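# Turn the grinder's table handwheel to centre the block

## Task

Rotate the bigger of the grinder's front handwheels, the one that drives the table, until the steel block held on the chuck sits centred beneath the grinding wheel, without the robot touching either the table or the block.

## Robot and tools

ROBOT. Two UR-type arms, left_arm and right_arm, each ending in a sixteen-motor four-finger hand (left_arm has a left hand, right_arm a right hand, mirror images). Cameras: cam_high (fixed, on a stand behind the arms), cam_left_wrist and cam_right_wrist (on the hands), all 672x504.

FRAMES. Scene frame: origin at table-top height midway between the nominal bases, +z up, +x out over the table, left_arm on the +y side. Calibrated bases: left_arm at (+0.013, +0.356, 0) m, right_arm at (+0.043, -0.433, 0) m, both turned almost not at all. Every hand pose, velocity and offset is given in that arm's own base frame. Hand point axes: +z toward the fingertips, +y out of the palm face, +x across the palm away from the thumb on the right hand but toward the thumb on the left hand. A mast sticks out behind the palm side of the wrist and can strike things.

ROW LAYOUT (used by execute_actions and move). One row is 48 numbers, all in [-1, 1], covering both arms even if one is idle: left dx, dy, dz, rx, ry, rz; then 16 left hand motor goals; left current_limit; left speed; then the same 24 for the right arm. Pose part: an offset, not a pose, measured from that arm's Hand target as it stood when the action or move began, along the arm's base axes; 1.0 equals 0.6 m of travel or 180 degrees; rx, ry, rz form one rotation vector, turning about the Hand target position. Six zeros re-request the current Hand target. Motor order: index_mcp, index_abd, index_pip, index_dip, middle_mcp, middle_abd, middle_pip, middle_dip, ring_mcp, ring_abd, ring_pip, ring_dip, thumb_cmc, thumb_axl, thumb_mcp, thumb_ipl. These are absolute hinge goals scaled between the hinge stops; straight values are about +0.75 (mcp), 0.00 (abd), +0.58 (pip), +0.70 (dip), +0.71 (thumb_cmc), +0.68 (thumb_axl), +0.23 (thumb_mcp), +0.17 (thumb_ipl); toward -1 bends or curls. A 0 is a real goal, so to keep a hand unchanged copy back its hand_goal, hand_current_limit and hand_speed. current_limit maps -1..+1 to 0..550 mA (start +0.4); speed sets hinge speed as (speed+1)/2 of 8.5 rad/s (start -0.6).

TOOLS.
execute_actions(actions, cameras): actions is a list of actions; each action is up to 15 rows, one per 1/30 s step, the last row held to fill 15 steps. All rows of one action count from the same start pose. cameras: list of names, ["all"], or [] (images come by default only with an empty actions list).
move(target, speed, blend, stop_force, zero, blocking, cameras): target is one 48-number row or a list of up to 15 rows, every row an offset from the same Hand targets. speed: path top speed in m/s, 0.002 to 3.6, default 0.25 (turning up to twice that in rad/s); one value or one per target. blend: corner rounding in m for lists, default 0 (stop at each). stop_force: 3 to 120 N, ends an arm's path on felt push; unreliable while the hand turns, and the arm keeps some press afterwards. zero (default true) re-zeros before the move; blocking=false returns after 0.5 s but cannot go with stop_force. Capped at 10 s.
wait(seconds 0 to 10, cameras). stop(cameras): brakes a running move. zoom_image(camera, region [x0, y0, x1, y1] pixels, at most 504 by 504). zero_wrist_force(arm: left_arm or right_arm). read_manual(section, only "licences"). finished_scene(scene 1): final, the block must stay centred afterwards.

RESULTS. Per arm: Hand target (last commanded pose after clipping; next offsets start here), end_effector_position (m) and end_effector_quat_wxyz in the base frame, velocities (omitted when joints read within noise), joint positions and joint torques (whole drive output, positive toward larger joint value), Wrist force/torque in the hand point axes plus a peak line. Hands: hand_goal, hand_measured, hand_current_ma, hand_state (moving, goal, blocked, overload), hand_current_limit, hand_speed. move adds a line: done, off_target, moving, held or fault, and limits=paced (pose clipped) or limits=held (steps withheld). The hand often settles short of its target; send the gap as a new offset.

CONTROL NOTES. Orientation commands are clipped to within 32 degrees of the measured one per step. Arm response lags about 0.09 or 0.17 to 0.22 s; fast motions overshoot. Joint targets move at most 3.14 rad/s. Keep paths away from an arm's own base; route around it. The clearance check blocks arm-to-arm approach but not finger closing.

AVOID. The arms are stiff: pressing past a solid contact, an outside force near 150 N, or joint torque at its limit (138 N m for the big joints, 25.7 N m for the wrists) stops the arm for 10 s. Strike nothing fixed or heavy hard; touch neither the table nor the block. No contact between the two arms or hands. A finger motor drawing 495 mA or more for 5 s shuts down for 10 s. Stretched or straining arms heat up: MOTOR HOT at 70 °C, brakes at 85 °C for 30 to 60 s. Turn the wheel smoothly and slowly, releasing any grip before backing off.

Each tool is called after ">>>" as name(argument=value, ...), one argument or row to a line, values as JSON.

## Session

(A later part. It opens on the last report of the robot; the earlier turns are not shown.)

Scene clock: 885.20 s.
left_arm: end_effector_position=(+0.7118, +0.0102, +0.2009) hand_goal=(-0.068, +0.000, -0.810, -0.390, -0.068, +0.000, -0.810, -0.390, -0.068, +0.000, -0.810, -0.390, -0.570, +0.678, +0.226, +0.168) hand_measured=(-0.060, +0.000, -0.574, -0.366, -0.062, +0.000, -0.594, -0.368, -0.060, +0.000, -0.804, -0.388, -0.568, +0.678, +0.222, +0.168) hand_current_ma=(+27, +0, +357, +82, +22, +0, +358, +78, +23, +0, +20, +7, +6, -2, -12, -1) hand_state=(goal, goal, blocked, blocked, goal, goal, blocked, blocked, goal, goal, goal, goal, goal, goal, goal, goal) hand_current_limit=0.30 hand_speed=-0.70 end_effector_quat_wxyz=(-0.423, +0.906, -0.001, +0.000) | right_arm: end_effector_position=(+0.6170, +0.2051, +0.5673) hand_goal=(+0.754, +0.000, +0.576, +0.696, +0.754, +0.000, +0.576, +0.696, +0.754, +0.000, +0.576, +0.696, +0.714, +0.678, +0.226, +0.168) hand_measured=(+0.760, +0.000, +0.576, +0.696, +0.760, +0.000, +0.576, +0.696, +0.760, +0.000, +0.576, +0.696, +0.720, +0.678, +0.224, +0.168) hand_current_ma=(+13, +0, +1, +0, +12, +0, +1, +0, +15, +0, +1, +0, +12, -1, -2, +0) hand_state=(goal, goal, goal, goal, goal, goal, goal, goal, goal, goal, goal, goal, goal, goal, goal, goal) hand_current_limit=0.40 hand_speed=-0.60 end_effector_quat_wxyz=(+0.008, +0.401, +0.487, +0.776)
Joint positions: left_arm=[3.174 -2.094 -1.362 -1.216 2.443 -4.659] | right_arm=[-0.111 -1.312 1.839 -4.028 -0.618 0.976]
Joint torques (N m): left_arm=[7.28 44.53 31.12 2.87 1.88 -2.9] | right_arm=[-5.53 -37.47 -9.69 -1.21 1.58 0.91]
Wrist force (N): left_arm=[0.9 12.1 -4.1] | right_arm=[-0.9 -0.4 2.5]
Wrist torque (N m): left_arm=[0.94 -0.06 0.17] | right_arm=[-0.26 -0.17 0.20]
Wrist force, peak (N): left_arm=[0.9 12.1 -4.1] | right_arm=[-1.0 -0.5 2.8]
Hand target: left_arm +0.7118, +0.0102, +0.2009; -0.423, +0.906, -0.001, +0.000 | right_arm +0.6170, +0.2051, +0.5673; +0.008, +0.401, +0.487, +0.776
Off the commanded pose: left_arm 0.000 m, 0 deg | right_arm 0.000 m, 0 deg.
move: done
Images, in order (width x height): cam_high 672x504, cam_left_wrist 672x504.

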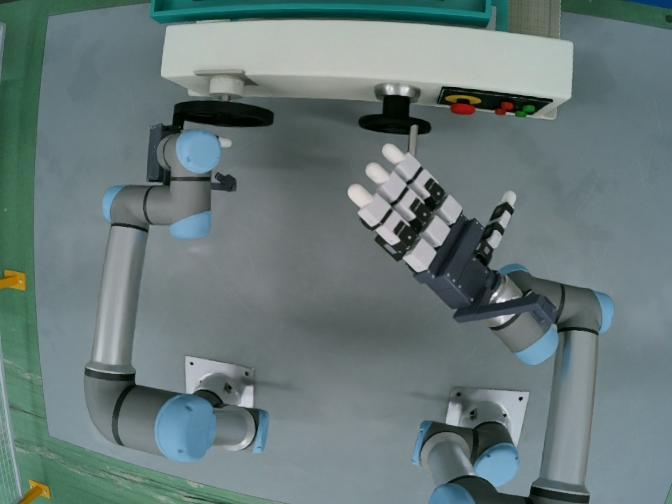

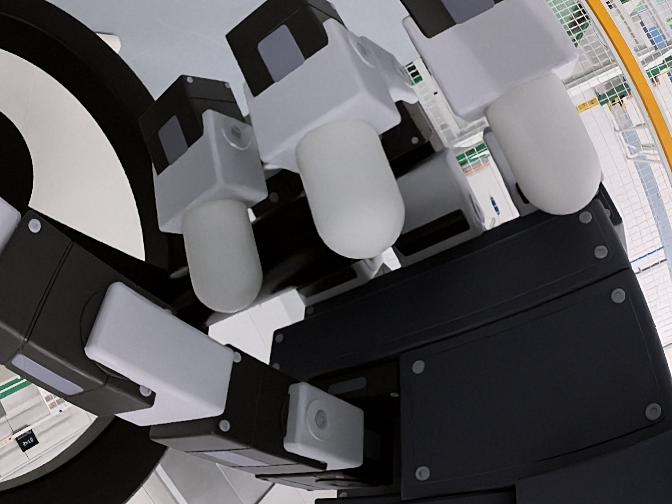

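>>> wait(
  seconds=0,
  cameras=["cam_right_wrist"],
)

>>> zoom_image(
  camera="cam_right_wrist",
  region=[360, 100, 600, 300],
)

Scene clock: 903.43 s.
left_arm: end_effector_position=(+0.7118, +0.0102, +0.2009) hand_goal=(-0.068, +0.000, -0.810, -0.390, -0.068, +0.000, -0.810, -0.390, -0.068, +0.000, -0.810, -0.390, -0.570, +0.678, +0.226, +0.168) hand_measured=(-0.060, +0.000, -0.574, -0.366, -0.062, +0.000, -0.594, -0.368, -0.060, +0.000, -0.804, -0.388, -0.568, +0.678, +0.222, +0.168) hand_current_ma=(+27, +0, +357, +83, +22, +0, +358, +79, +23, +0, +20, +7, +6, -2, -12, -1) hand_state=(goal, goal, blocked, blocked, goal, goal, blocked, blocked, goal, goal, goal, goal, goal, goal, goal, goal) hand_current_limit=0.30 hand_speed=-0.70 end_effector_quat_wxyz=(-0.423, +0.906, -0.001, +0.000) | right_arm: end_effector_position=(+0.6170, +0.2051, +0.5673) hand_goal=(+0.754, +0.000, +0.576, +0.696, +0.754, +0.000, +0.576, +0.696, +0.754, +0.000, +0.576, +0.696, +0.714, +0.678, +0.226, +0.168) hand_measured=(+0.760, +0.000, +0.576, +0.696, +0.760, +0.000, +0.576, +0.696, +0.760, +0.000, +0.576, +0.696, +0.720, +0.678, +0.224, +0.168) hand_current_ma=(+13, +0, +1, +0, +12, +0, +1, +0, +15, +0, +1, +0, +12, -1, -2, +0) hand_state=(goal, goal, goal, goal, goal, goal, goal, goal, goal, goal, goal, goal, goal, goal, goal, goal) hand_current_limit=0.40 hand_speed=-0.60 end_effector_quat_wxyz=(+0.008, +0.401, +0.487, +0.776)
Joint positions: left_arm=[3.174 -2.094 -1.362 -1.216 2.443 -4.659] | right_arm=[-0.111 -1.312 1.839 -4.028 -0.618 0.976]
Joint torques (N m): left_arm=[11.4 37.79 28.86 4.75 3.67 -2.98] | right_arm=[-5.91 -37.81 -9.51 -1.17 1.58 0.97]
Wrist force (N): left_arm=[0.8 11.7 -4.1] | right_arm=[-0.9 -0.2 2.5]
Wrist torque (N m): left_arm=[0.90 -0.04 0.16] | right_arm=[-0.24 -0.18 0.21]
Wrist force, peak (N): left_arm=[0.5 12.1 -4.0] | right_arm=[-1.0 -0.5 2.7]
Hand target: left_arm +0.7118, +0.0102, +0.2009; -0.423, +0.906, -0.001, +0.000 | right_arm +0.6170, +0.2051, +0.5673; +0.008, +0.401, +0.487, +0.776
Off the commanded pose: left_arm 0.000 m, 0 deg | right_arm 0.000 m, 0 deg.
Images, in order (width x height): cam_right_wrist 672x504.

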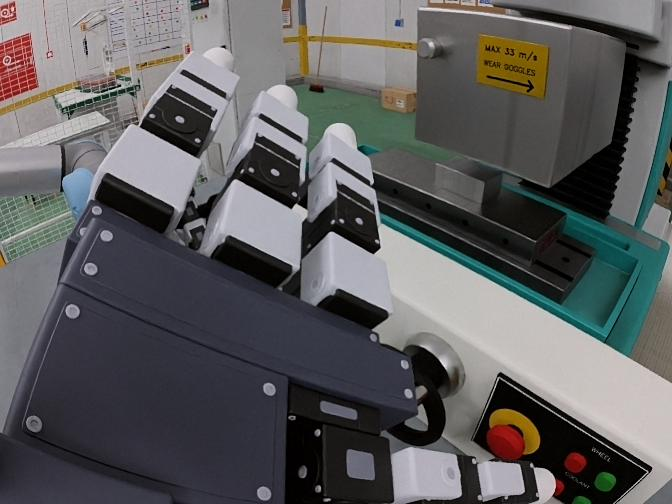

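Scaled by 2.100 from the camera's 672x504 image, which has a finer 960x720 frame.

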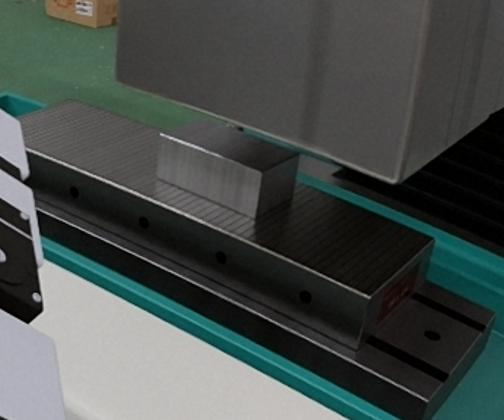

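>>> move(
  target=[
    [0,-0.0555,0.0663,0,0,0,-0.068,0,-0.81,-0.391,-0.068,0,-0.81,-0.391,-0.068,0,-0.81,-0.391,-0.571,0.678,0.226,0.168,0.3,-0.7,0,0,0,0,0,0,0.754,0,0.576,0.696,0.754,0,0.576,0.696,0.754,0,0.576,0.696,0.714,0.678,0.226,0.168,0.4,-0.6],
    [0,-0.1398,0.1058,0,0,0,-0.068,0,-0.81,-0.391,-0.068,0,-0.81,-0.391,-0.068,0,-0.81,-0.391,-0.571,0.678,0.226,0.168,0.3,-0.7,0,0,0,0,0,0,0.754,0,0.576,0.696,0.754,0,0.576,0.696,0.754,0,0.576,0.696,0.714,0.678,0.226,0.168,0.4,-0.6],
    [0,-0.2327,0.0977,0,0,0,-0.068,0,-0.81,-0.391,-0.068,0,-0.81,-0.391,-0.068,0,-0.81,-0.391,-0.571,0.678,0.226,0.168,0.3,-0.7,0,0,0,0,0,0,0.754,0,0.576,0.696,0.754,0,0.576,0.696,0.754,0,0.576,0.696,0.714,0.678,0.226,0.168,0.4,-0.6],
  ],
  speed=0.08,
  blend=[0.02,0.02,0],
  stop_force=40,
  cameras=["all"],
)

>>> zoom_image(
  camera="cam_right_wrist",
  region=[360, 100, 600, 300],
)

Scene clock: 937.87 s.
left_arm: end_effector_position=(+0.7118, -0.1294, +0.2595) hand_goal=(-0.068, +0.000, -0.810, -0.390, -0.068, +0.000, -0.810, -0.390, -0.068, +0.000, -0.810, -0.390, -0.570, +0.678, +0.226, +0.168) hand_measured=(+0.332, +0.004, -0.554, -0.354, +0.336, -0.030, -0.574, -0.348, -0.062, +0.000, -0.804, -0.388, -0.568, +0.678, +0.222, +0.168) hand_current_ma=(+357, +7, +357, +137, +357, -89, +357, +162, +21, +0, +19, +7, +5, -2, -12, -1) hand_state=(blocked, goal, blocked, blocked, blocked, blocked, blocked, blocked, goal, goal, goal, goal, goal, goal, goal, goal) hand_current_limit=0.30 hand_speed=-0.70 end_effector_quat_wxyz=(-0.423, +0.906, -0.001, +0.000) | right_arm: end_effector_position=(+0.6170, +0.2051, +0.5673) hand_goal=(+0.754, +0.000, +0.576, +0.696, +0.754, +0.000, +0.576, +0.696, +0.754, +0.000, +0.576, +0.696, +0.714, +0.678, +0.226, +0.168) hand_measured=(+0.760, +0.000, +0.576, +0.696, +0.760, +0.000, +0.576, +0.696, +0.760, +0.000, +0.576, +0.696, +0.720, +0.678, +0.224, +0.168) hand_current_ma=(+13, +0, +1, +0, +12, +0, +1, +0, +15, +0, +1, +0, +12, -1, -2, +0) hand_state=(goal, goal, goal, goal, goal, goal, goal, goal, goal, goal, goal, goal, goal, goal, goal, goal) hand_current_limit=0.40 hand_speed=-0.60 end_effector_quat_wxyz=(+0.008, +0.401, +0.487, +0.776)
Joint positions: left_arm=[2.975 -2.147 -1.064 -1.693 2.428 -4.965] | right_arm=[-0.111 -1.312 1.839 -4.028 -0.618 0.976]
Joint torques (N m): left_arm=[5.38 78.65 32.04 5.88 5.78 1.51] | right_arm=[-4.81 -37.37 -9.1 -1.26 1.64 0.98]
Wrist force (N): left_arm=[-12.4 22.1 20.0] | right_arm=[-1.1 -0.2 2.6]
Wrist torque (N m): left_arm=[-0.14 0.01 -0.43] | right_arm=[-0.25 -0.15 0.19]
Wrist force, peak (N): left_arm=[-2.3 30.2 26.2] | right_arm=[-1.1 -0.3 2.7]
Hand target: left_arm +0.7118, -0.1294, +0.2595; -0.423, +0.906, -0.001, +0.000 | right_arm +0.6170, +0.2051, +0.5673; +0.008, +0.401, +0.487, +0.776
Off the commanded pose: left_arm 0.000 m, 0 deg | right_arm 0.000 m, 0 deg.
move: done

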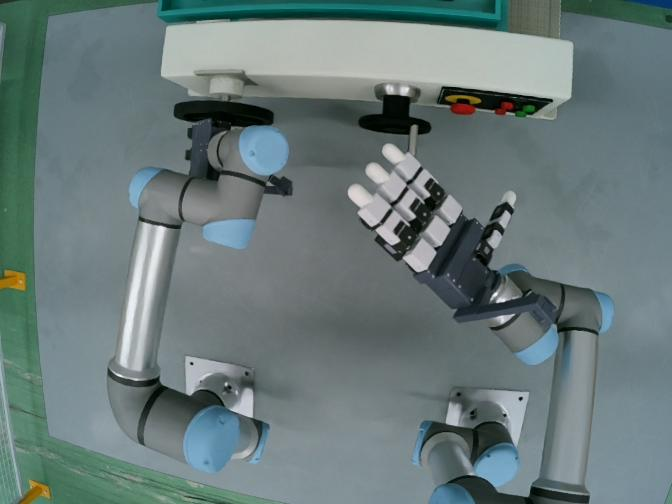

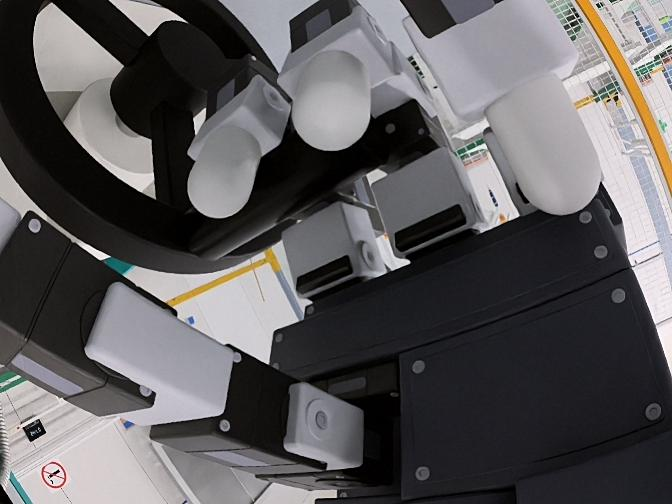

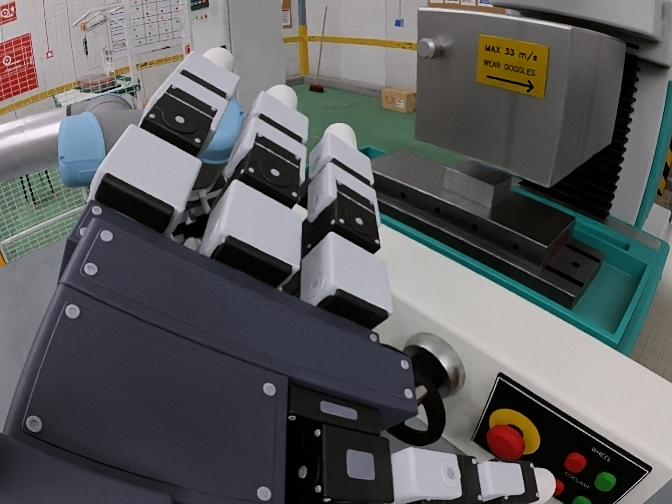

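Scaled by 2.100 from the camera's 672x504 image, which has a finer 960x720 frame.

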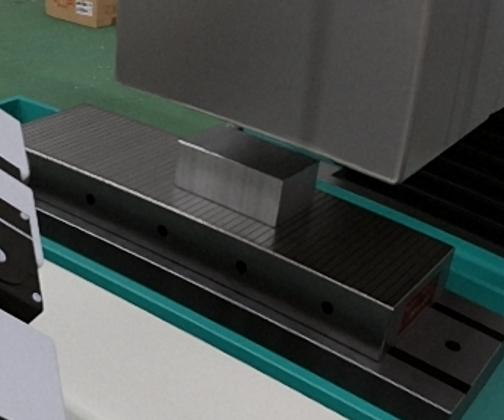

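>>> move(
  target=[
    [0,-0.0555,-0.0597,0,0,0,-0.068,0,-0.81,-0.391,-0.068,0,-0.81,-0.391,-0.068,0,-0.81,-0.391,-0.571,0.678,0.226,0.168,0.3,-0.7,0,0,0,0,0,0,0.754,0,0.576,0.696,0.754,0,0.576,0.696,0.754,0,0.576,0.696,0.714,0.678,0.226,0.168,0.4,-0.6],
    [0,-0.0968,-0.1248,0,0,0,-0.068,0,-0.81,-0.391,-0.068,0,-0.81,-0.391,-0.068,0,-0.81,-0.391,-0.571,0.678,0.226,0.168,0.3,-0.7,0,0,0,0,0,0,0.754,0,0.576,0.696,0.754,0,0.576,0.696,0.754,0,0.576,0.696,0.714,0.678,0.226,0.168,0.4,-0.6],
    [0,-0.107,-0.2013,0,0,0,-0.068,0,-0.81,-0.391,-0.068,0,-0.81,-0.391,-0.068,0,-0.81,-0.391,-0.571,0.678,0.226,0.168,0.3,-0.7,0,0,0,0,0,0,0.754,0,0.576,0.696,0.754,0,0.576,0.696,0.754,0,0.576,0.696,0.714,0.678,0.226,0.168,0.4,-0.6],
  ],
  speed=0.08,
  blend=[0.02,0.02,0],
  stop_force=40,
  cameras=["all"],
)

>>> zoom_image(
  camera="cam_right_wrist",
  region=[360, 100, 600, 300],
)

Scene clock: 978.77 s.
left_arm: end_effector_position=(+0.7117, -0.1305, +0.2584) hand_goal=(-0.068, +0.000, -0.810, -0.390, -0.068, +0.000, -0.810, -0.390, -0.068, +0.000, -0.810, -0.390, -0.570, +0.678, +0.226, +0.168) hand_measured=(+0.282, +0.004, -0.530, -0.348, +0.286, -0.016, -0.542, -0.348, -0.062, +0.000, -0.804, -0.388, -0.568, +0.678, +0.222, +0.168) hand_current_ma=(+357, +9, +357, +158, +358, -43, +358, +157, +19, +0, +19, +7, +5, -2, -12, -1) hand_state=(blocked, goal, blocked, blocked, blocked, goal, blocked, blocked, goal, goal, goal, goal, goal, goal, goal, goal) hand_current_limit=0.30 hand_speed=-0.70 end_effector_quat_wxyz=(-0.423, +0.906, -0.001, +0.000) | right_arm: end_effector_position=(+0.6170, +0.2051, +0.5673) hand_goal=(+0.754, +0.000, +0.576, +0.696, +0.754, +0.000, +0.576, +0.696, +0.754, +0.000, +0.576, +0.696, +0.714, +0.678, +0.226, +0.168) hand_measured=(+0.760, +0.000, +0.576, +0.696, +0.760, +0.000, +0.576, +0.696, +0.760, +0.000, +0.576, +0.696, +0.720, +0.678, +0.224, +0.168) hand_current_ma=(+13, +0, +1, +0, +12, +0, +1, +0, +15, +0, +1, +0, +12, -1, -2, +0) hand_state=(goal, goal, goal, goal, goal, goal, goal, goal, goal, goal, goal, goal, goal, goal, goal, goal) hand_current_limit=0.40 hand_speed=-0.60 end_effector_quat_wxyz=(+0.008, +0.401, +0.487, +0.776)
Joint positions: left_arm=[2.974 -2.149 -1.065 -1.693 2.428 -4.967] | right_arm=[-0.111 -1.312 1.839 -4.028 -0.618 0.976]
Joint torques (N m): left_arm=[-12.31 88.93 48.91 4.08 6.72 -3.04] | right_arm=[-3.93 -36.66 -9.38 -1.31 1.51 1.05]
Wrist force (N): left_arm=[4.8 29.4 28.0] | right_arm=[-0.7 -0.3 2.7]
Wrist torque (N m): left_arm=[-0.38 0.05 0.25] | right_arm=[-0.25 -0.20 0.22]
Wrist force, peak (N): left_arm=[4.7 29.8 28.1] | right_arm=[-1.0 -0.6 2.9]
Hand target: left_arm +0.7117, -0.1305, +0.2584; -0.423, +0.906, -0.001, +0.000 (not the last commanded pose) | right_arm +0.6170, +0.2051, +0.5673; +0.008, +0.401, +0.487, +0.776
Off the commanded pose: left_arm 0.135 m, 0 deg | right_arm 0.000 m, 0 deg.
move: contact (left_arm); path passed 0 of 3 targets

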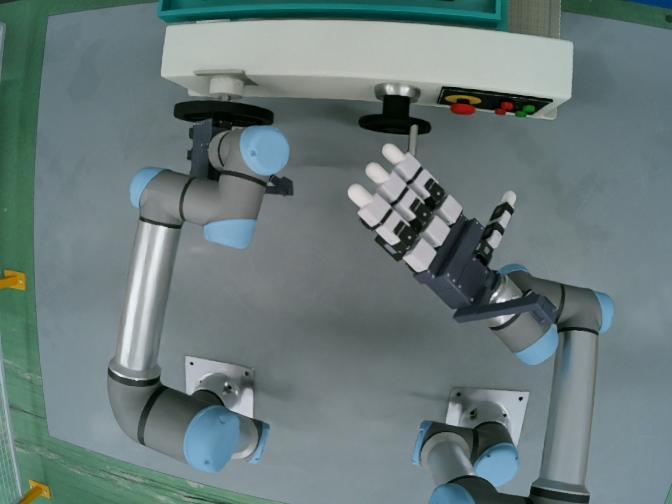

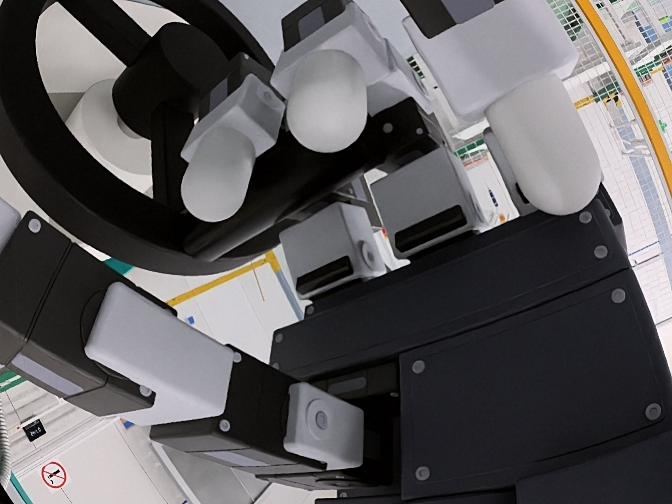

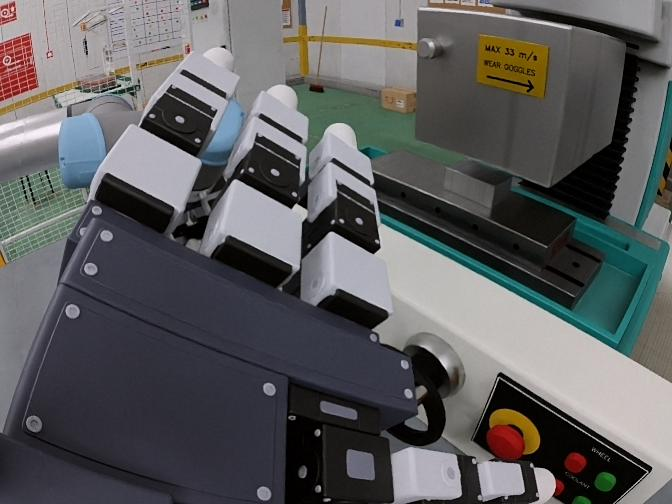

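Scaled by 2.100 from the camera's 672x504 image, which has a finer 960x720 frame.

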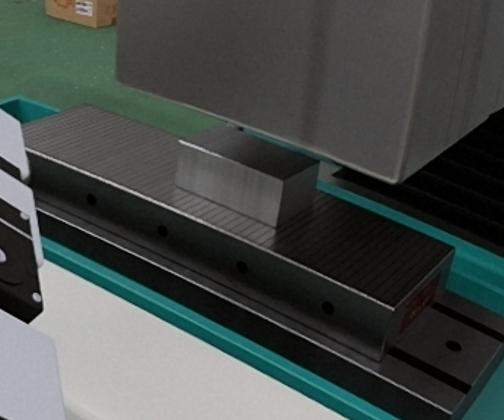

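>>> move(
  target=[0,0.0192,-0.0157,0,0,0,0.096,0,-0.664,-0.391,0.096,0,-0.664,-0.391,0.096,0,-0.664,-0.391,-0.571,0.678,0.226,0.168,0.3,-0.7,0,0,0,0,0,0,0.754,0,0.576,0.696,0.754,0,0.576,0.696,0.754,0,0.576,0.696,0.714,0.678,0.226,0.168,0.4,-0.6],
  speed=0.05,
  cameras=["cam_left_wrist"],
)

Scene clock: 993.63 s.
left_arm: end_effector_position=(+0.7117, -0.1189, +0.2490) hand_goal=(+0.096, +0.000, -0.664, -0.390, +0.096, +0.000, -0.664, -0.390, +0.096, +0.000, -0.664, -0.390, -0.570, +0.678, +0.226, +0.168) hand_measured=(+0.066, +0.002, -0.580, -0.352, +0.072, -0.006, -0.596, -0.356, +0.094, +0.000, -0.664, -0.388, -0.568, +0.678, +0.222, +0.168) hand_current_ma=(-117, +3, +343, +143, -92, -14, +273, +128, -4, +0, -1, +7, +5, -2, -12, -1) hand_state=(blocked, goal, blocked, blocked, blocked, goal, blocked, blocked, goal, goal, goal, goal, goal, goal, goal, goal) hand_current_limit=0.30 hand_speed=-0.70 end_effector_quat_wxyz=(-0.423, +0.906, -0.001, +0.000) | right_arm: end_effector_position=(+0.6170, +0.2051, +0.5673) hand_goal=(+0.754, +0.000, +0.576, +0.696, +0.754, +0.000, +0.576, +0.696, +0.754, +0.000, +0.576, +0.696, +0.714, +0.678, +0.226, +0.168) hand_measured=(+0.760, +0.000, +0.576, +0.696, +0.760, +0.000, +0.576, +0.696, +0.760, +0.000, +0.576, +0.696, +0.720, +0.678, +0.224, +0.168) hand_current_ma=(+13, +0, +1, +0, +12, +0, +1, +0, +15, +0, +1, +0, +12, -1, -2, +0) hand_state=(goal, goal, goal, goal, goal, goal, goal, goal, goal, goal, goal, goal, goal, goal, goal, goal) hand_current_limit=0.40 hand_speed=-0.60 end_effector_quat_wxyz=(+0.008, +0.401, +0.487, +0.776)
Joint positions: left_arm=[2.99 -2.14 -1.108 -1.641 2.431 -4.943] | right_arm=[-0.111 -1.312 1.839 -4.028 -0.618 0.976]
Joint torques (N m): left_arm=[1.48 49.32 34.53 0.99 4.3 -3.11] | right_arm=[-4.84 -37.54 -9.15 -1.1 1.6 0.95]
Wrist force (N): left_arm=[-1.9 14.9 -4.4] | right_arm=[-0.8 -0.5 2.6]
Wrist torque (N m): left_arm=[0.81 0.13 0.01] | right_arm=[-0.28 -0.19 0.21]
Wrist force, peak (N): left_arm=[4.9 29.5 28.4] | right_arm=[-1.1 -0.2 2.7]
Hand target: left_arm +0.7117, -0.1190, +0.2490; -0.423, +0.906, -0.001, +0.000 | right_arm +0.6170, +0.2051, +0.5673; +0.008, +0.401, +0.487, +0.776
Off the commanded pose: left_arm 0.000 m, 0 deg | right_arm 0.000 m, 0 deg.
move: done
Images, in order (width x height): cam_left_wrist 672x504.

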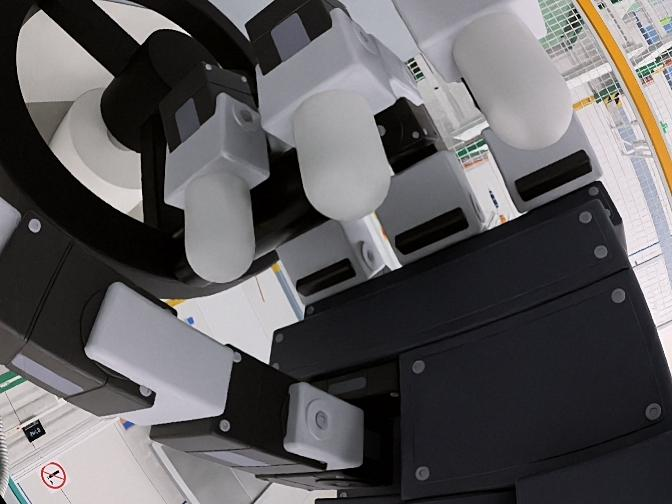

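>>> move(
  target=[
    [0,-0.036,-0.0138,0,0,0,0.068,0,-0.664,-0.391,0.068,0,-0.664,-0.391,0.068,0,-0.664,-0.391,-0.571,0.678,0.226,0.168,0.3,-0.7,0,0,0,0,0,0,0.754,0,0.576,0.696,0.754,0,0.576,0.696,0.754,0,0.576,0.696,0.714,0.678,0.226,0.168,0.4,-0.6],
    [0,-0.073,-0.0422,0,0,0,0.068,0,-0.664,-0.391,0.068,0,-0.664,-0.391,0.068,0,-0.664,-0.391,-0.571,0.678,0.226,0.168,0.3,-0.7,0,0,0,0,0,0,0.754,0,0.576,0.696,0.754,0,0.576,0.696,0.754,0,0.576,0.696,0.714,0.678,0.226,0.168,0.4,-0.6],
    [0,-0.1143,-0.1073,0,0,0,0.068,0,-0.664,-0.391,0.068,0,-0.664,-0.391,0.068,0,-0.664,-0.391,-0.571,0.678,0.226,0.168,0.3,-0.7,0,0,0,0,0,0,0.754,0,0.576,0.696,0.754,0,0.576,0.696,0.754,0,0.576,0.696,0.714,0.678,0.226,0.168,0.4,-0.6],
    [0,-0.1245,-0.1838,0,0,0,0.068,0,-0.664,-0.391,0.068,0,-0.664,-0.391,0.068,0,-0.664,-0.391,-0.571,0.678,0.226,0.168,0.3,-0.7,0,0,0,0,0,0,0.754,0,0.576,0.696,0.754,0,0.576,0.696,0.754,0,0.576,0.696,0.714,0.678,0.226,0.168,0.4,-0.6],
  ],
  speed=0.08,
  blend=[0.01,0.02,0.02,0],
  stop_force=45,
  cameras=["cam_left_wrist","cam_right_wrist"],
)

>>> zoom_image(
  camera="cam_right_wrist",
  region=[360, 100, 600, 300],
)

Scene clock: 1040.47 s.
left_arm: end_effector_position=(+0.7117, -0.1937, +0.1387) hand_goal=(+0.068, +0.000, -0.664, -0.390, +0.068, +0.000, -0.664, -0.390, +0.068, +0.000, -0.664, -0.390, -0.570, +0.678, +0.226, +0.168) hand_measured=(+0.266, +0.008, -0.594, -0.344, +0.268, +0.006, -0.604, -0.354, +0.074, +0.000, -0.664, -0.388, -0.568, +0.678, +0.222, +0.168) hand_current_ma=(+358, +19, +277, +174, +357, +14, +234, +131, +15, +0, -1, +7, +5, -2, -12, -1) hand_state=(blocked, goal, blocked, blocked, blocked, goal, blocked, blocked, goal, goal, goal, goal, goal, goal, goal, goal) hand_current_limit=0.30 hand_speed=-0.70 end_effector_quat_wxyz=(-0.423, +0.906, -0.001, +0.000) | right_arm: end_effector_position=(+0.6170, +0.2051, +0.5673) hand_goal=(+0.754, +0.000, +0.576, +0.696, +0.754, +0.000, +0.576, +0.696, +0.754, +0.000, +0.576, +0.696, +0.714, +0.678, +0.226, +0.168) hand_measured=(+0.760, +0.000, +0.576, +0.696, +0.760, +0.000, +0.576, +0.696, +0.760, +0.000, +0.576, +0.696, +0.720, +0.678, +0.224, +0.168) hand_current_ma=(+13, +0, +1, +0, +12, +0, +1, +0, +15, +0, +1, +0, +12, -1, -2, +0) hand_state=(goal, goal, goal, goal, goal, goal, goal, goal, goal, goal, goal, goal, goal, goal, goal, goal) hand_current_limit=0.40 hand_speed=-0.60 end_effector_quat_wxyz=(+0.008, +0.401, +0.487, +0.776)
Joint positions: left_arm=[2.89 -2.269 -1.153 -1.577 2.408 -5.091] | right_arm=[-0.111 -1.312 1.839 -4.028 -0.618 0.976]
Joint torques (N m): left_arm=[-6.87 67.36 39.77 7.09 0.1 2.02] | right_arm=[-4.7 -35.66 -9.84 -0.95 1.51 1.04]
Wrist force (N): left_arm=[-17.5 -14.2 21.5] | right_arm=[-1.0 -0.3 2.2]
Wrist torque (N m): left_arm=[-1.22 0.06 -0.53] | right_arm=[-0.22 -0.15 0.19]
Wrist force, peak (N): left_arm=[-23.4 -36.9 16.4] | right_arm=[-1.1 -0.3 2.7]
Hand target: left_arm +0.7117, -0.1937, +0.1387; -0.423, +0.906, -0.001, +0.000 | right_arm +0.6170, +0.2051, +0.5673; +0.008, +0.401, +0.487, +0.776
Off the commanded pose: left_arm 0.000 m, 0 deg | right_arm 0.000 m, 0 deg.
move: done; blend cut to 0.014 m at target 2
Images, in order (width x height): cam_left_wrist 672x504, cam_right_wrist 672x504.

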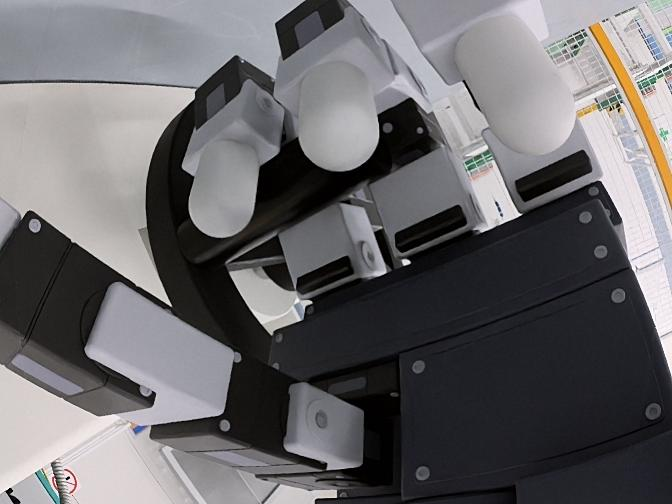

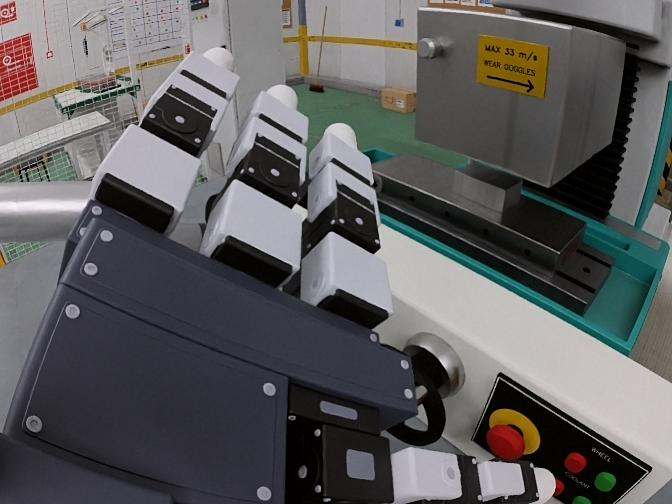

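Scaled by 2.100 from the camera's 672x504 image, which has a finer 960x720 frame.

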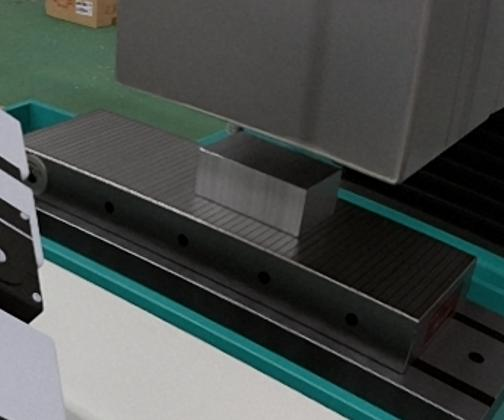

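>>> move(
  target=[
    [0.0013,0.0337,-0.0732,0,0,0,0.068,0,-0.664,-0.391,0.068,0,-0.664,-0.391,0.068,0,-0.664,-0.391,-0.571,0.678,0.226,0.168,0.3,-0.7,0,0,0,0,0,0,0.754,0,0.576,0.696,0.754,0,0.576,0.696,0.754,0,0.576,0.696,0.714,0.678,0.226,0.168,0.4,-0.6],
    [0.0034,0.0847,-0.1288,0,0,0,0.068,0,-0.664,-0.391,0.068,0,-0.664,-0.391,0.068,0,-0.664,-0.391,-0.571,0.678,0.226,0.168,0.3,-0.7,0,0,0,0,0,0,0.754,0,0.576,0.696,0.754,0,0.576,0.696,0.754,0,0.576,0.696,0.714,0.678,0.226,0.168,0.4,-0.6],
    [0.0062,0.1543,-0.1577,0,0,0,0.068,0,-0.664,-0.391,0.068,0,-0.664,-0.391,0.068,0,-0.664,-0.391,-0.571,0.678,0.226,0.168,0.3,-0.7,0,0,0,0,0,0,0.754,0,0.576,0.696,0.754,0,0.576,0.696,0.754,0,0.576,0.696,0.714,0.678,0.226,0.168,0.4,-0.6],
    [0.0092,0.2295,-0.1543,0,0,0,0.068,0,-0.664,-0.391,0.068,0,-0.664,-0.391,0.068,0,-0.664,-0.391,-0.571,0.678,0.226,0.168,0.3,-0.7,0,0,0,0,0,0,0.754,0,0.576,0.696,0.754,0,0.576,0.696,0.754,0,0.576,0.696,0.714,0.678,0.226,0.168,0.4,-0.6],
  ],
  speed=0.08,
  blend=[0.015,0.015,0.015,0],
  stop_force=45,
  cameras=["all"],
)

>>> zoom_image(
  camera="cam_right_wrist",
  region=[360, 100, 600, 300],
)

Scene clock: 1096.80 s.
left_arm: end_effector_position=(+0.7138, -0.1398, +0.0611) hand_goal=(+0.068, +0.000, -0.664, -0.390, +0.068, +0.000, -0.664, -0.390, +0.068, +0.000, -0.664, -0.390, -0.570, +0.678, +0.226, +0.168) hand_measured=(+0.072, +0.002, -0.656, -0.386, +0.072, +0.004, -0.656, -0.386, +0.072, +0.000, -0.664, -0.388, -0.572, +0.680, +0.218, +0.168) hand_current_ma=(+11, +6, +20, +8, +10, +7, +21, +9, +9, +0, +0, +7, -8, +6, -31, -1) hand_state=(goal, goal, goal, goal, goal, goal, goal, goal, goal, goal, goal, goal, goal, goal, goal, goal) hand_current_limit=0.30 hand_speed=-0.70 end_effector_quat_wxyz=(-0.423, +0.906, -0.001, +0.000) | right_arm: end_effector_position=(+0.6170, +0.2051, +0.5673) hand_goal=(+0.754, +0.000, +0.576, +0.696, +0.754, +0.000, +0.576, +0.696, +0.754, +0.000, +0.576, +0.696, +0.714, +0.678, +0.226, +0.168) hand_measured=(+0.760, +0.000, +0.576, +0.696, +0.760, +0.000, +0.576, +0.696, +0.760, +0.000, +0.576, +0.696, +0.720, +0.678, +0.224, +0.168) hand_current_ma=(+13, +0, +1, +0, +12, +0, +1, +0, +15, +0, +1, +0, +12, -1, -2, +0) hand_state=(goal, goal, goal, goal, goal, goal, goal, goal, goal, goal, goal, goal, goal, goal, goal, goal) hand_current_limit=0.40 hand_speed=-0.60 end_effector_quat_wxyz=(+0.008, +0.401, +0.487, +0.776)
Joint positions: left_arm=[2.962 -2.3 -1.333 -1.288 2.425 -4.986] | right_arm=[-0.111 -1.312 1.839 -4.028 -0.618 0.976]
Joint torques (N m): left_arm=[8.18 64.9 12.79 3.4 0.26 2.56] | right_arm=[-5.09 -36.98 -9.4 -0.96 1.44 1]
Wrist force (N): left_arm=[-0.7 1.3 -0.6] | right_arm=[-1.0 -0.5 2.4]
Wrist torque (N m): left_arm=[0.21 0.08 0.11] | right_arm=[-0.25 -0.16 0.19]
Wrist force, peak (N): left_arm=[-17.6 -14.3 21.5] | right_arm=[-1.0 -0.3 2.8]
Hand target: left_arm +0.7138, -0.1398, +0.0611; -0.423, +0.906, -0.001, +0.000 (not the last commanded pose) | right_arm +0.6170, +0.2051, +0.5673; +0.008, +0.401, +0.487, +0.776
Off the commanded pose: left_arm 0.085 m, 0 deg | right_arm 0.000 m, 0 deg.
move: contact (left_arm); path passed 1 of 4 targets

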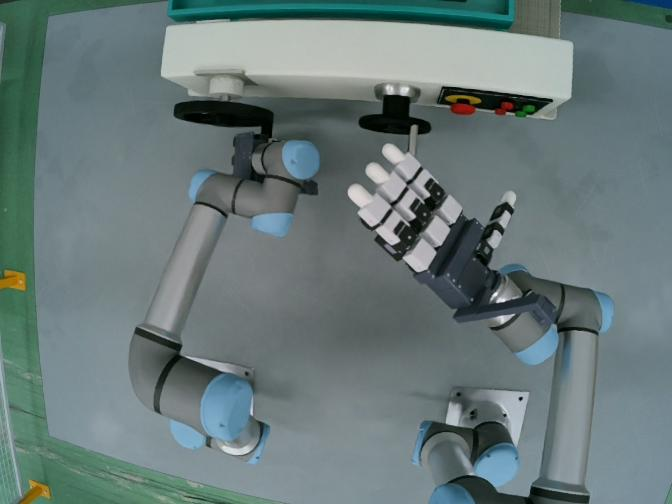

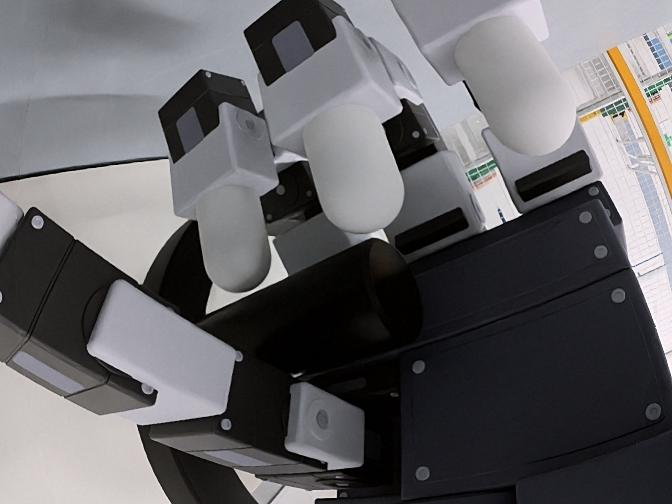

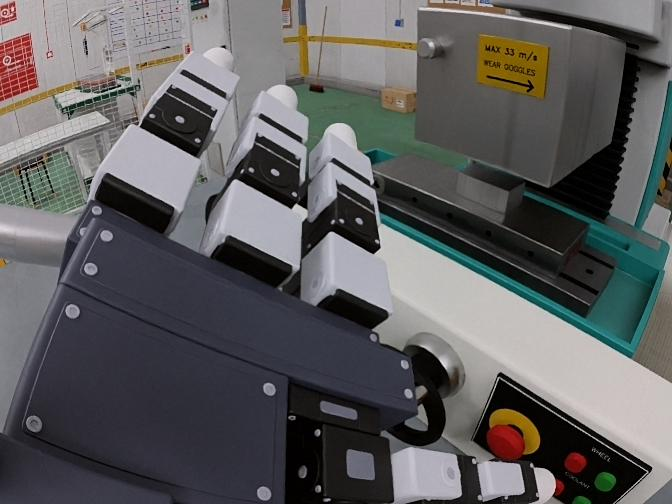

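Scaled by 2.100 from the camera's 672x504 image, which has a finer 960x720 frame.

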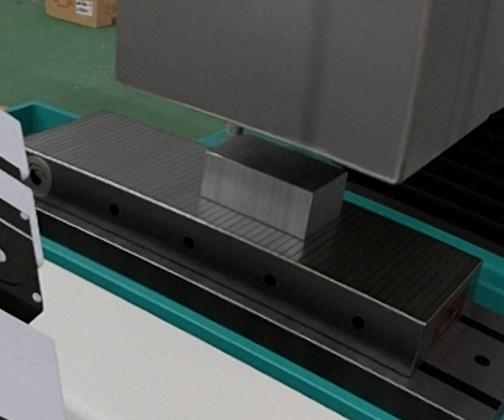

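>>> move(
  target=[0,0.0203,0.0063,0.0556,0,0,0.479,0,-0.518,-0.174,0.479,0,-0.518,-0.174,0.479,0,-0.518,-0.174,-0.571,0.678,0.226,0.95,0.3,-0.6,0,0,0,0,0,0,0.754,0,0.576,0.696,0.754,0,0.576,0.696,0.754,0,0.576,0.696,0.714,0.678,0.226,0.168,0.4,-0.6],
  speed=0.1,
  cameras=["cam_left_wrist"],
)

Scene clock: 1218.53 s.
left_arm: end_effector_position=(+0.7139, -0.1277, +0.0648) hand_goal=(+0.480, +0.000, -0.518, -0.174, +0.480, +0.000, -0.518, -0.174, +0.480, +0.000, -0.518, -0.174, -0.570, +0.678, +0.226, +0.950) hand_measured=(+0.470, +0.002, -0.518, -0.176, +0.470, +0.004, -0.518, -0.176, +0.470, +0.000, -0.518, -0.176, -0.572, +0.680, +0.218, +0.946) hand_current_ma=(-33, +6, -2, -6, -30, +7, -2, -7, -33, +0, -2, -6, -8, +6, -31, -16) hand_state=(goal, goal, goal, goal, goal, goal, goal, goal, goal, goal, goal, goal, goal, goal, goal, goal) hand_current_limit=0.30 hand_speed=-0.60 end_effector_quat_wxyz=(-0.500, +0.866, -0.001, +0.000) end_effector_velocity=(-0.001, +0.000, +0.000) end_effector_angular_velocity=(+0.000, +0.005, -0.003) | right_arm: end_effector_position=(+0.6170, +0.2051, +0.5673) hand_goal=(+0.754, +0.000, +0.576, +0.696, +0.754, +0.000, +0.576, +0.696, +0.754, +0.000, +0.576, +0.696, +0.714, +0.678, +0.226, +0.168) hand_measured=(+0.760, +0.000, +0.576, +0.696, +0.760, +0.000, +0.576, +0.696, +0.760, +0.000, +0.576, +0.696, +0.720, +0.678, +0.224, +0.168) hand_current_ma=(+13, +0, +1, +0, +12, +0, +1, +0, +15, +0, +1, +0, +12, -1, -2, +0) hand_state=(goal, goal, goal, goal, goal, goal, goal, goal, goal, goal, goal, goal, goal, goal, goal, goal) hand_current_limit=0.40 hand_speed=-0.60 end_effector_quat_wxyz=(+0.008, +0.401, +0.487, +0.776)
Joint positions: left_arm=[2.931 -2.335 -1.29 -1.434 2.582 -5.114] | right_arm=[-0.111 -1.312 1.839 -4.028 -0.618 0.976]
Joint velocities: left_arm=[0 0.001 -0.002 0.002 0 0.006] | right_arm=[within noise]
Joint torques (N m): left_arm=[6.97 66.05 12.33 3.47 -0.4 2.79] | right_arm=[-4.94 -36.25 -9.12 -0.81 1.48 0.99]
Wrist force (N): left_arm=[-0.7 1.1 -0.6] | right_arm=[-0.7 -0.2 2.6]
Wrist torque (N m): left_arm=[0.07 0.09 0.04] | right_arm=[-0.24 -0.20 0.21]
Wrist force, peak (N): left_arm=[-0.6 1.7 -0.9] | right_arm=[-1.0 -0.4 2.7]
Hand target: left_arm +0.7138, -0.1276, +0.0649; -0.500, +0.866, -0.001, +0.000 | right_arm +0.6170, +0.2051, +0.5673; +0.008, +0.401, +0.487, +0.776
Off the commanded pose: left_arm 0.000 m, 0 deg | right_arm 0.000 m, 0 deg.
move: done
Images, in order (width x height): cam_left_wrist 672x504.

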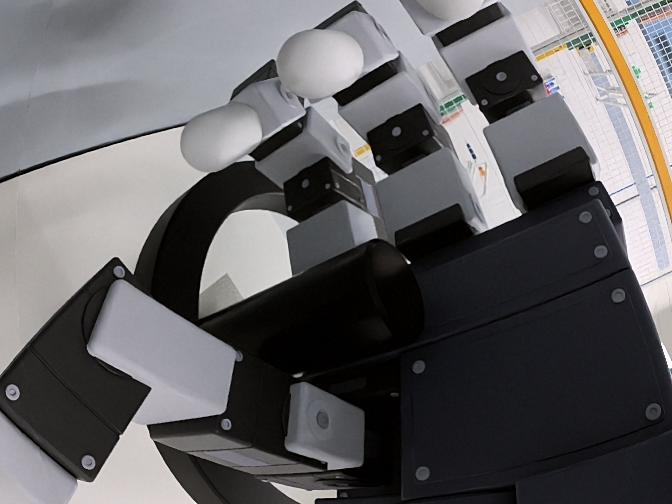

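>>> move(
  target=[0,0,0,0,0,0,-0.342,0,-0.518,-0.174,-0.342,0,-0.518,-0.174,-0.342,0,-0.518,-0.174,-0.571,0.678,0.226,0.95,0.5,-0.6,0,0,0,0,0,0,0.754,0,0.576,0.696,0.754,0,0.576,0.696,0.754,0,0.576,0.696,0.714,0.678,0.226,0.168,0.4,-0.6],
  speed=0.1,
  cameras=["cam_left_wrist"],
)

Scene clock: 1229.43 s.
left_arm: end_effector_position=(+0.7138, -0.1276, +0.0649) hand_goal=(-0.342, +0.000, -0.518, -0.174, -0.342, +0.000, -0.518, -0.174, -0.342, +0.000, -0.518, -0.174, -0.570, +0.678, +0.226, +0.950) hand_measured=(-0.274, +0.002, -0.480, -0.154, -0.276, +0.002, -0.480, -0.156, -0.332, +0.000, -0.518, -0.176, -0.572, +0.680, +0.218, +0.946) hand_current_ma=(+291, +6, +143, +65, +277, +6, +138, +63, +35, +0, -1, -6, -8, +6, -31, -16) hand_state=(blocked, goal, blocked, goal, blocked, goal, blocked, goal, goal, goal, goal, goal, goal, goal, goal, goal) hand_current_limit=0.50 hand_speed=-0.60 end_effector_quat_wxyz=(-0.500, +0.866, -0.001, +0.000) | right_arm: end_effector_position=(+0.6170, +0.2051, +0.5673) hand_goal=(+0.754, +0.000, +0.576, +0.696, +0.754, +0.000, +0.576, +0.696, +0.754, +0.000, +0.576, +0.696, +0.714, +0.678, +0.226, +0.168) hand_measured=(+0.760, +0.000, +0.576, +0.696, +0.760, +0.000, +0.576, +0.696, +0.760, +0.000, +0.576, +0.696, +0.720, +0.678, +0.224, +0.168) hand_current_ma=(+13, +0, +1, +0, +12, +0, +1, +0, +15, +0, +1, +0, +12, -1, -2, +0) hand_state=(goal, goal, goal, goal, goal, goal, goal, goal, goal, goal, goal, goal, goal, goal, goal, goal) hand_current_limit=0.40 hand_speed=-0.60 end_effector_quat_wxyz=(+0.008, +0.401, +0.487, +0.776)
Joint positions: left_arm=[2.931 -2.335 -1.29 -1.434 2.582 -5.114] | right_arm=[-0.111 -1.312 1.839 -4.028 -0.618 0.976]
Joint torques (N m): left_arm=[5.56 65.06 19.83 3.87 1.78 2.3] | right_arm=[-5.15 -36.28 -9.2 -0.71 1.39 0.91]
Wrist force (N): left_arm=[-0.8 9.4 -1.2] | right_arm=[-1.0 -0.5 2.4]
Wrist torque (N m): left_arm=[0.89 0.11 -0.02] | right_arm=[-0.27 -0.16 0.20]
Wrist force, peak (N): left_arm=[-0.8 10.0 -0.7] | right_arm=[-0.9 -0.5 2.8]
Hand target: left_arm +0.7138, -0.1276, +0.0649; -0.500, +0.866, -0.001, +0.000 | right_arm +0.6170, +0.2051, +0.5673; +0.008, +0.401, +0.487, +0.776
Off the commanded pose: left_arm 0.000 m, 0 deg | right_arm 0.000 m, 0 deg.
move: done
Images, in order (width x height): cam_left_wrist 672x504.

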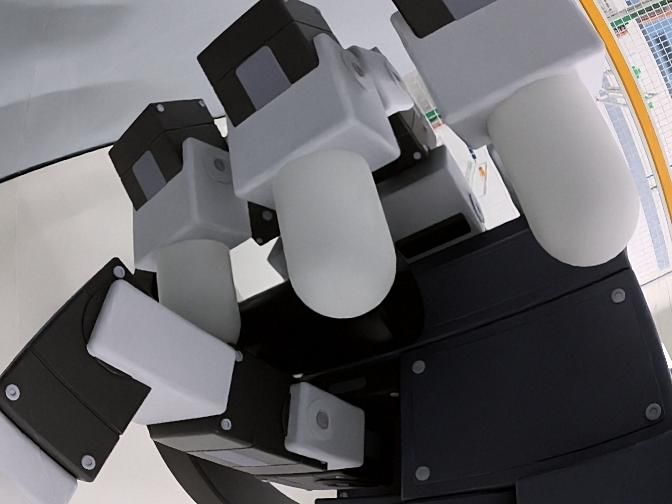

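>>> move(
  target=[
    [0,0.0353,-0.0462,0,0,0,-0.342,0,-0.518,-0.174,-0.342,0,-0.518,-0.174,-0.342,0,-0.518,-0.174,-0.571,0.678,0.226,0.95,0.6,-0.6,0,0,0,0,0,0,0.754,0,0.576,0.696,0.754,0,0.576,0.696,0.754,0,0.576,0.696,0.714,0.678,0.226,0.168,0.4,-0.6],
    [0,0.0853,-0.0768,0,0,0,-0.342,0,-0.518,-0.174,-0.342,0,-0.518,-0.174,-0.342,0,-0.518,-0.174,-0.571,0.678,0.226,0.95,0.6,-0.6,0,0,0,0,0,0,0.754,0,0.576,0.696,0.754,0,0.576,0.696,0.754,0,0.576,0.696,0.714,0.678,0.226,0.168,0.4,-0.6],
  ],
  speed=0.06,
  blend=[0.015,0],
  stop_force=50,
  cameras=["all"],
)

>>> zoom_image(
  camera="cam_right_wrist",
  region=[360, 100, 600, 300],
)

Scene clock: 1264.07 s.
left_arm: end_effector_position=(+0.7138, -0.0764, +0.0188) hand_goal=(-0.342, +0.000, -0.518, -0.174, -0.342, +0.000, -0.518, -0.174, -0.342, +0.000, -0.518, -0.174, -0.570, +0.678, +0.226, +0.950) hand_measured=(-0.302, -0.002, -0.462, -0.146, -0.304, +0.000, -0.464, -0.144, -0.332, +0.000, -0.518, -0.176, -0.568, +0.680, +0.218, +0.946) hand_current_ma=(+155, -4, +217, +101, +148, -1, +208, +109, +33, +0, -1, -6, +7, +9, -33, -16) hand_state=(blocked, goal, blocked, blocked, blocked, goal, blocked, blocked, goal, goal, goal, goal, goal, goal, goal, goal) hand_current_limit=0.60 hand_speed=-0.60 end_effector_quat_wxyz=(-0.500, +0.866, -0.001, +0.000) | right_arm: end_effector_position=(+0.6170, +0.2051, +0.5673) hand_goal=(+0.754, +0.000, +0.576, +0.696, +0.754, +0.000, +0.576, +0.696, +0.754, +0.000, +0.576, +0.696, +0.714, +0.678, +0.226, +0.168) hand_measured=(+0.760, +0.000, +0.576, +0.696, +0.760, +0.000, +0.576, +0.696, +0.760, +0.000, +0.576, +0.696, +0.720, +0.678, +0.224, +0.168) hand_current_ma=(+13, +0, +1, +0, +12, +0, +1, +0, +15, +0, +1, +0, +12, -1, -2, +0) hand_state=(goal, goal, goal, goal, goal, goal, goal, goal, goal, goal, goal, goal, goal, goal, goal, goal) hand_current_limit=0.40 hand_speed=-0.60 end_effector_quat_wxyz=(+0.008, +0.401, +0.487, +0.776)
Joint positions: left_arm=[3 -2.363 -1.406 -1.181 2.602 -4.987] | right_arm=[-0.111 -1.312 1.839 -4.028 -0.618 0.976]
Joint torques (N m): left_arm=[-5.1 67.67 28.09 4.09 0.49 -3.24] | right_arm=[-4.47 -35.76 -9.69 -0.9 1.33 0.91]
Wrist force (N): left_arm=[1.0 8.4 0.1] | right_arm=[-1.0 -0.4 2.8]
Wrist torque (N m): left_arm=[0.79 -0.02 0.15] | right_arm=[-0.28 -0.17 0.19]
Wrist force, peak (N): left_arm=[-2.1 -19.1 -11.1] | right_arm=[-1.0 -0.4 2.8]
Hand target: left_arm +0.7138, -0.0764, +0.0188; -0.500, +0.866, -0.001, +0.000 | right_arm +0.6170, +0.2051, +0.5673; +0.008, +0.401, +0.487, +0.776
Off the commanded pose: left_arm 0.000 m, 0 deg | right_arm 0.000 m, 0 deg.
move: done

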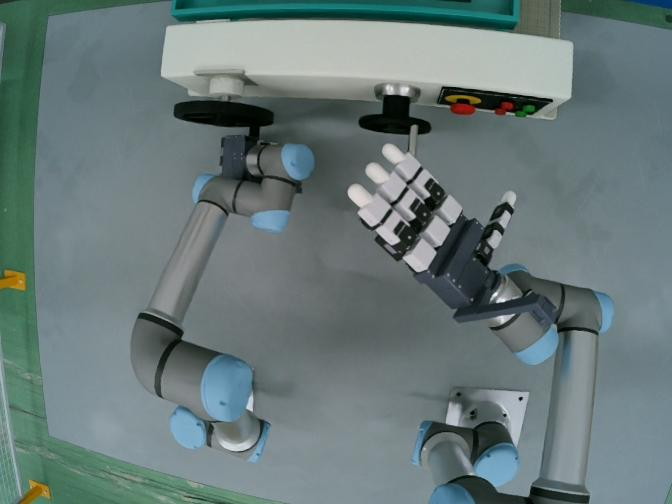

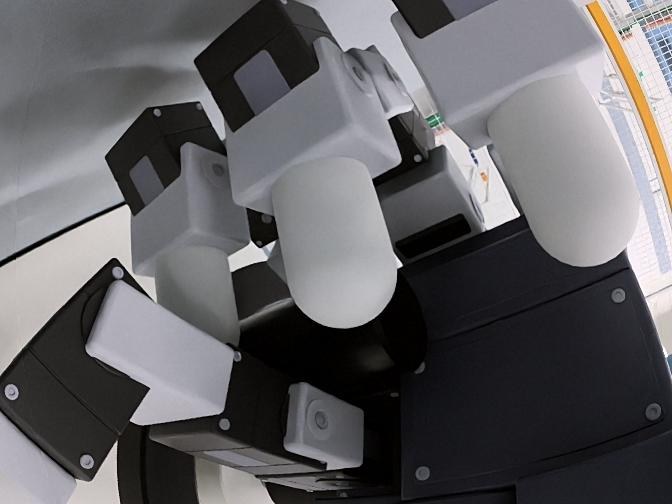

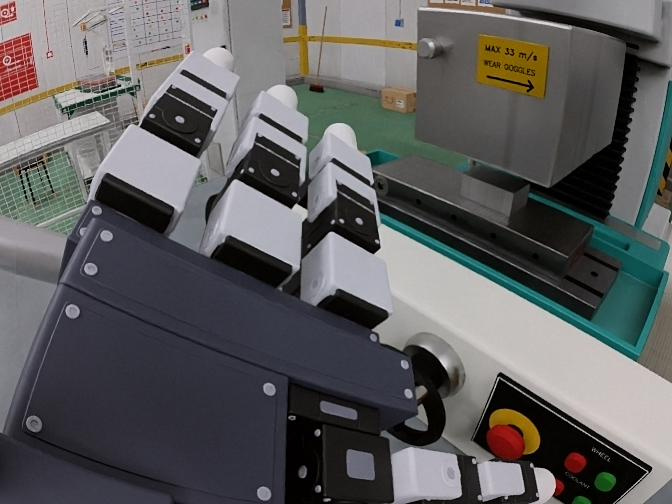

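Scaled by 2.100 from the camera's 672x504 image, which has a finer 960x720 frame.

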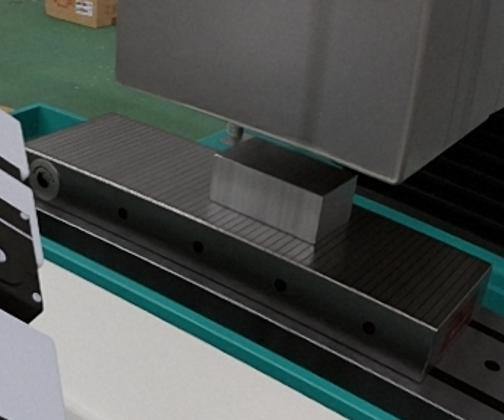

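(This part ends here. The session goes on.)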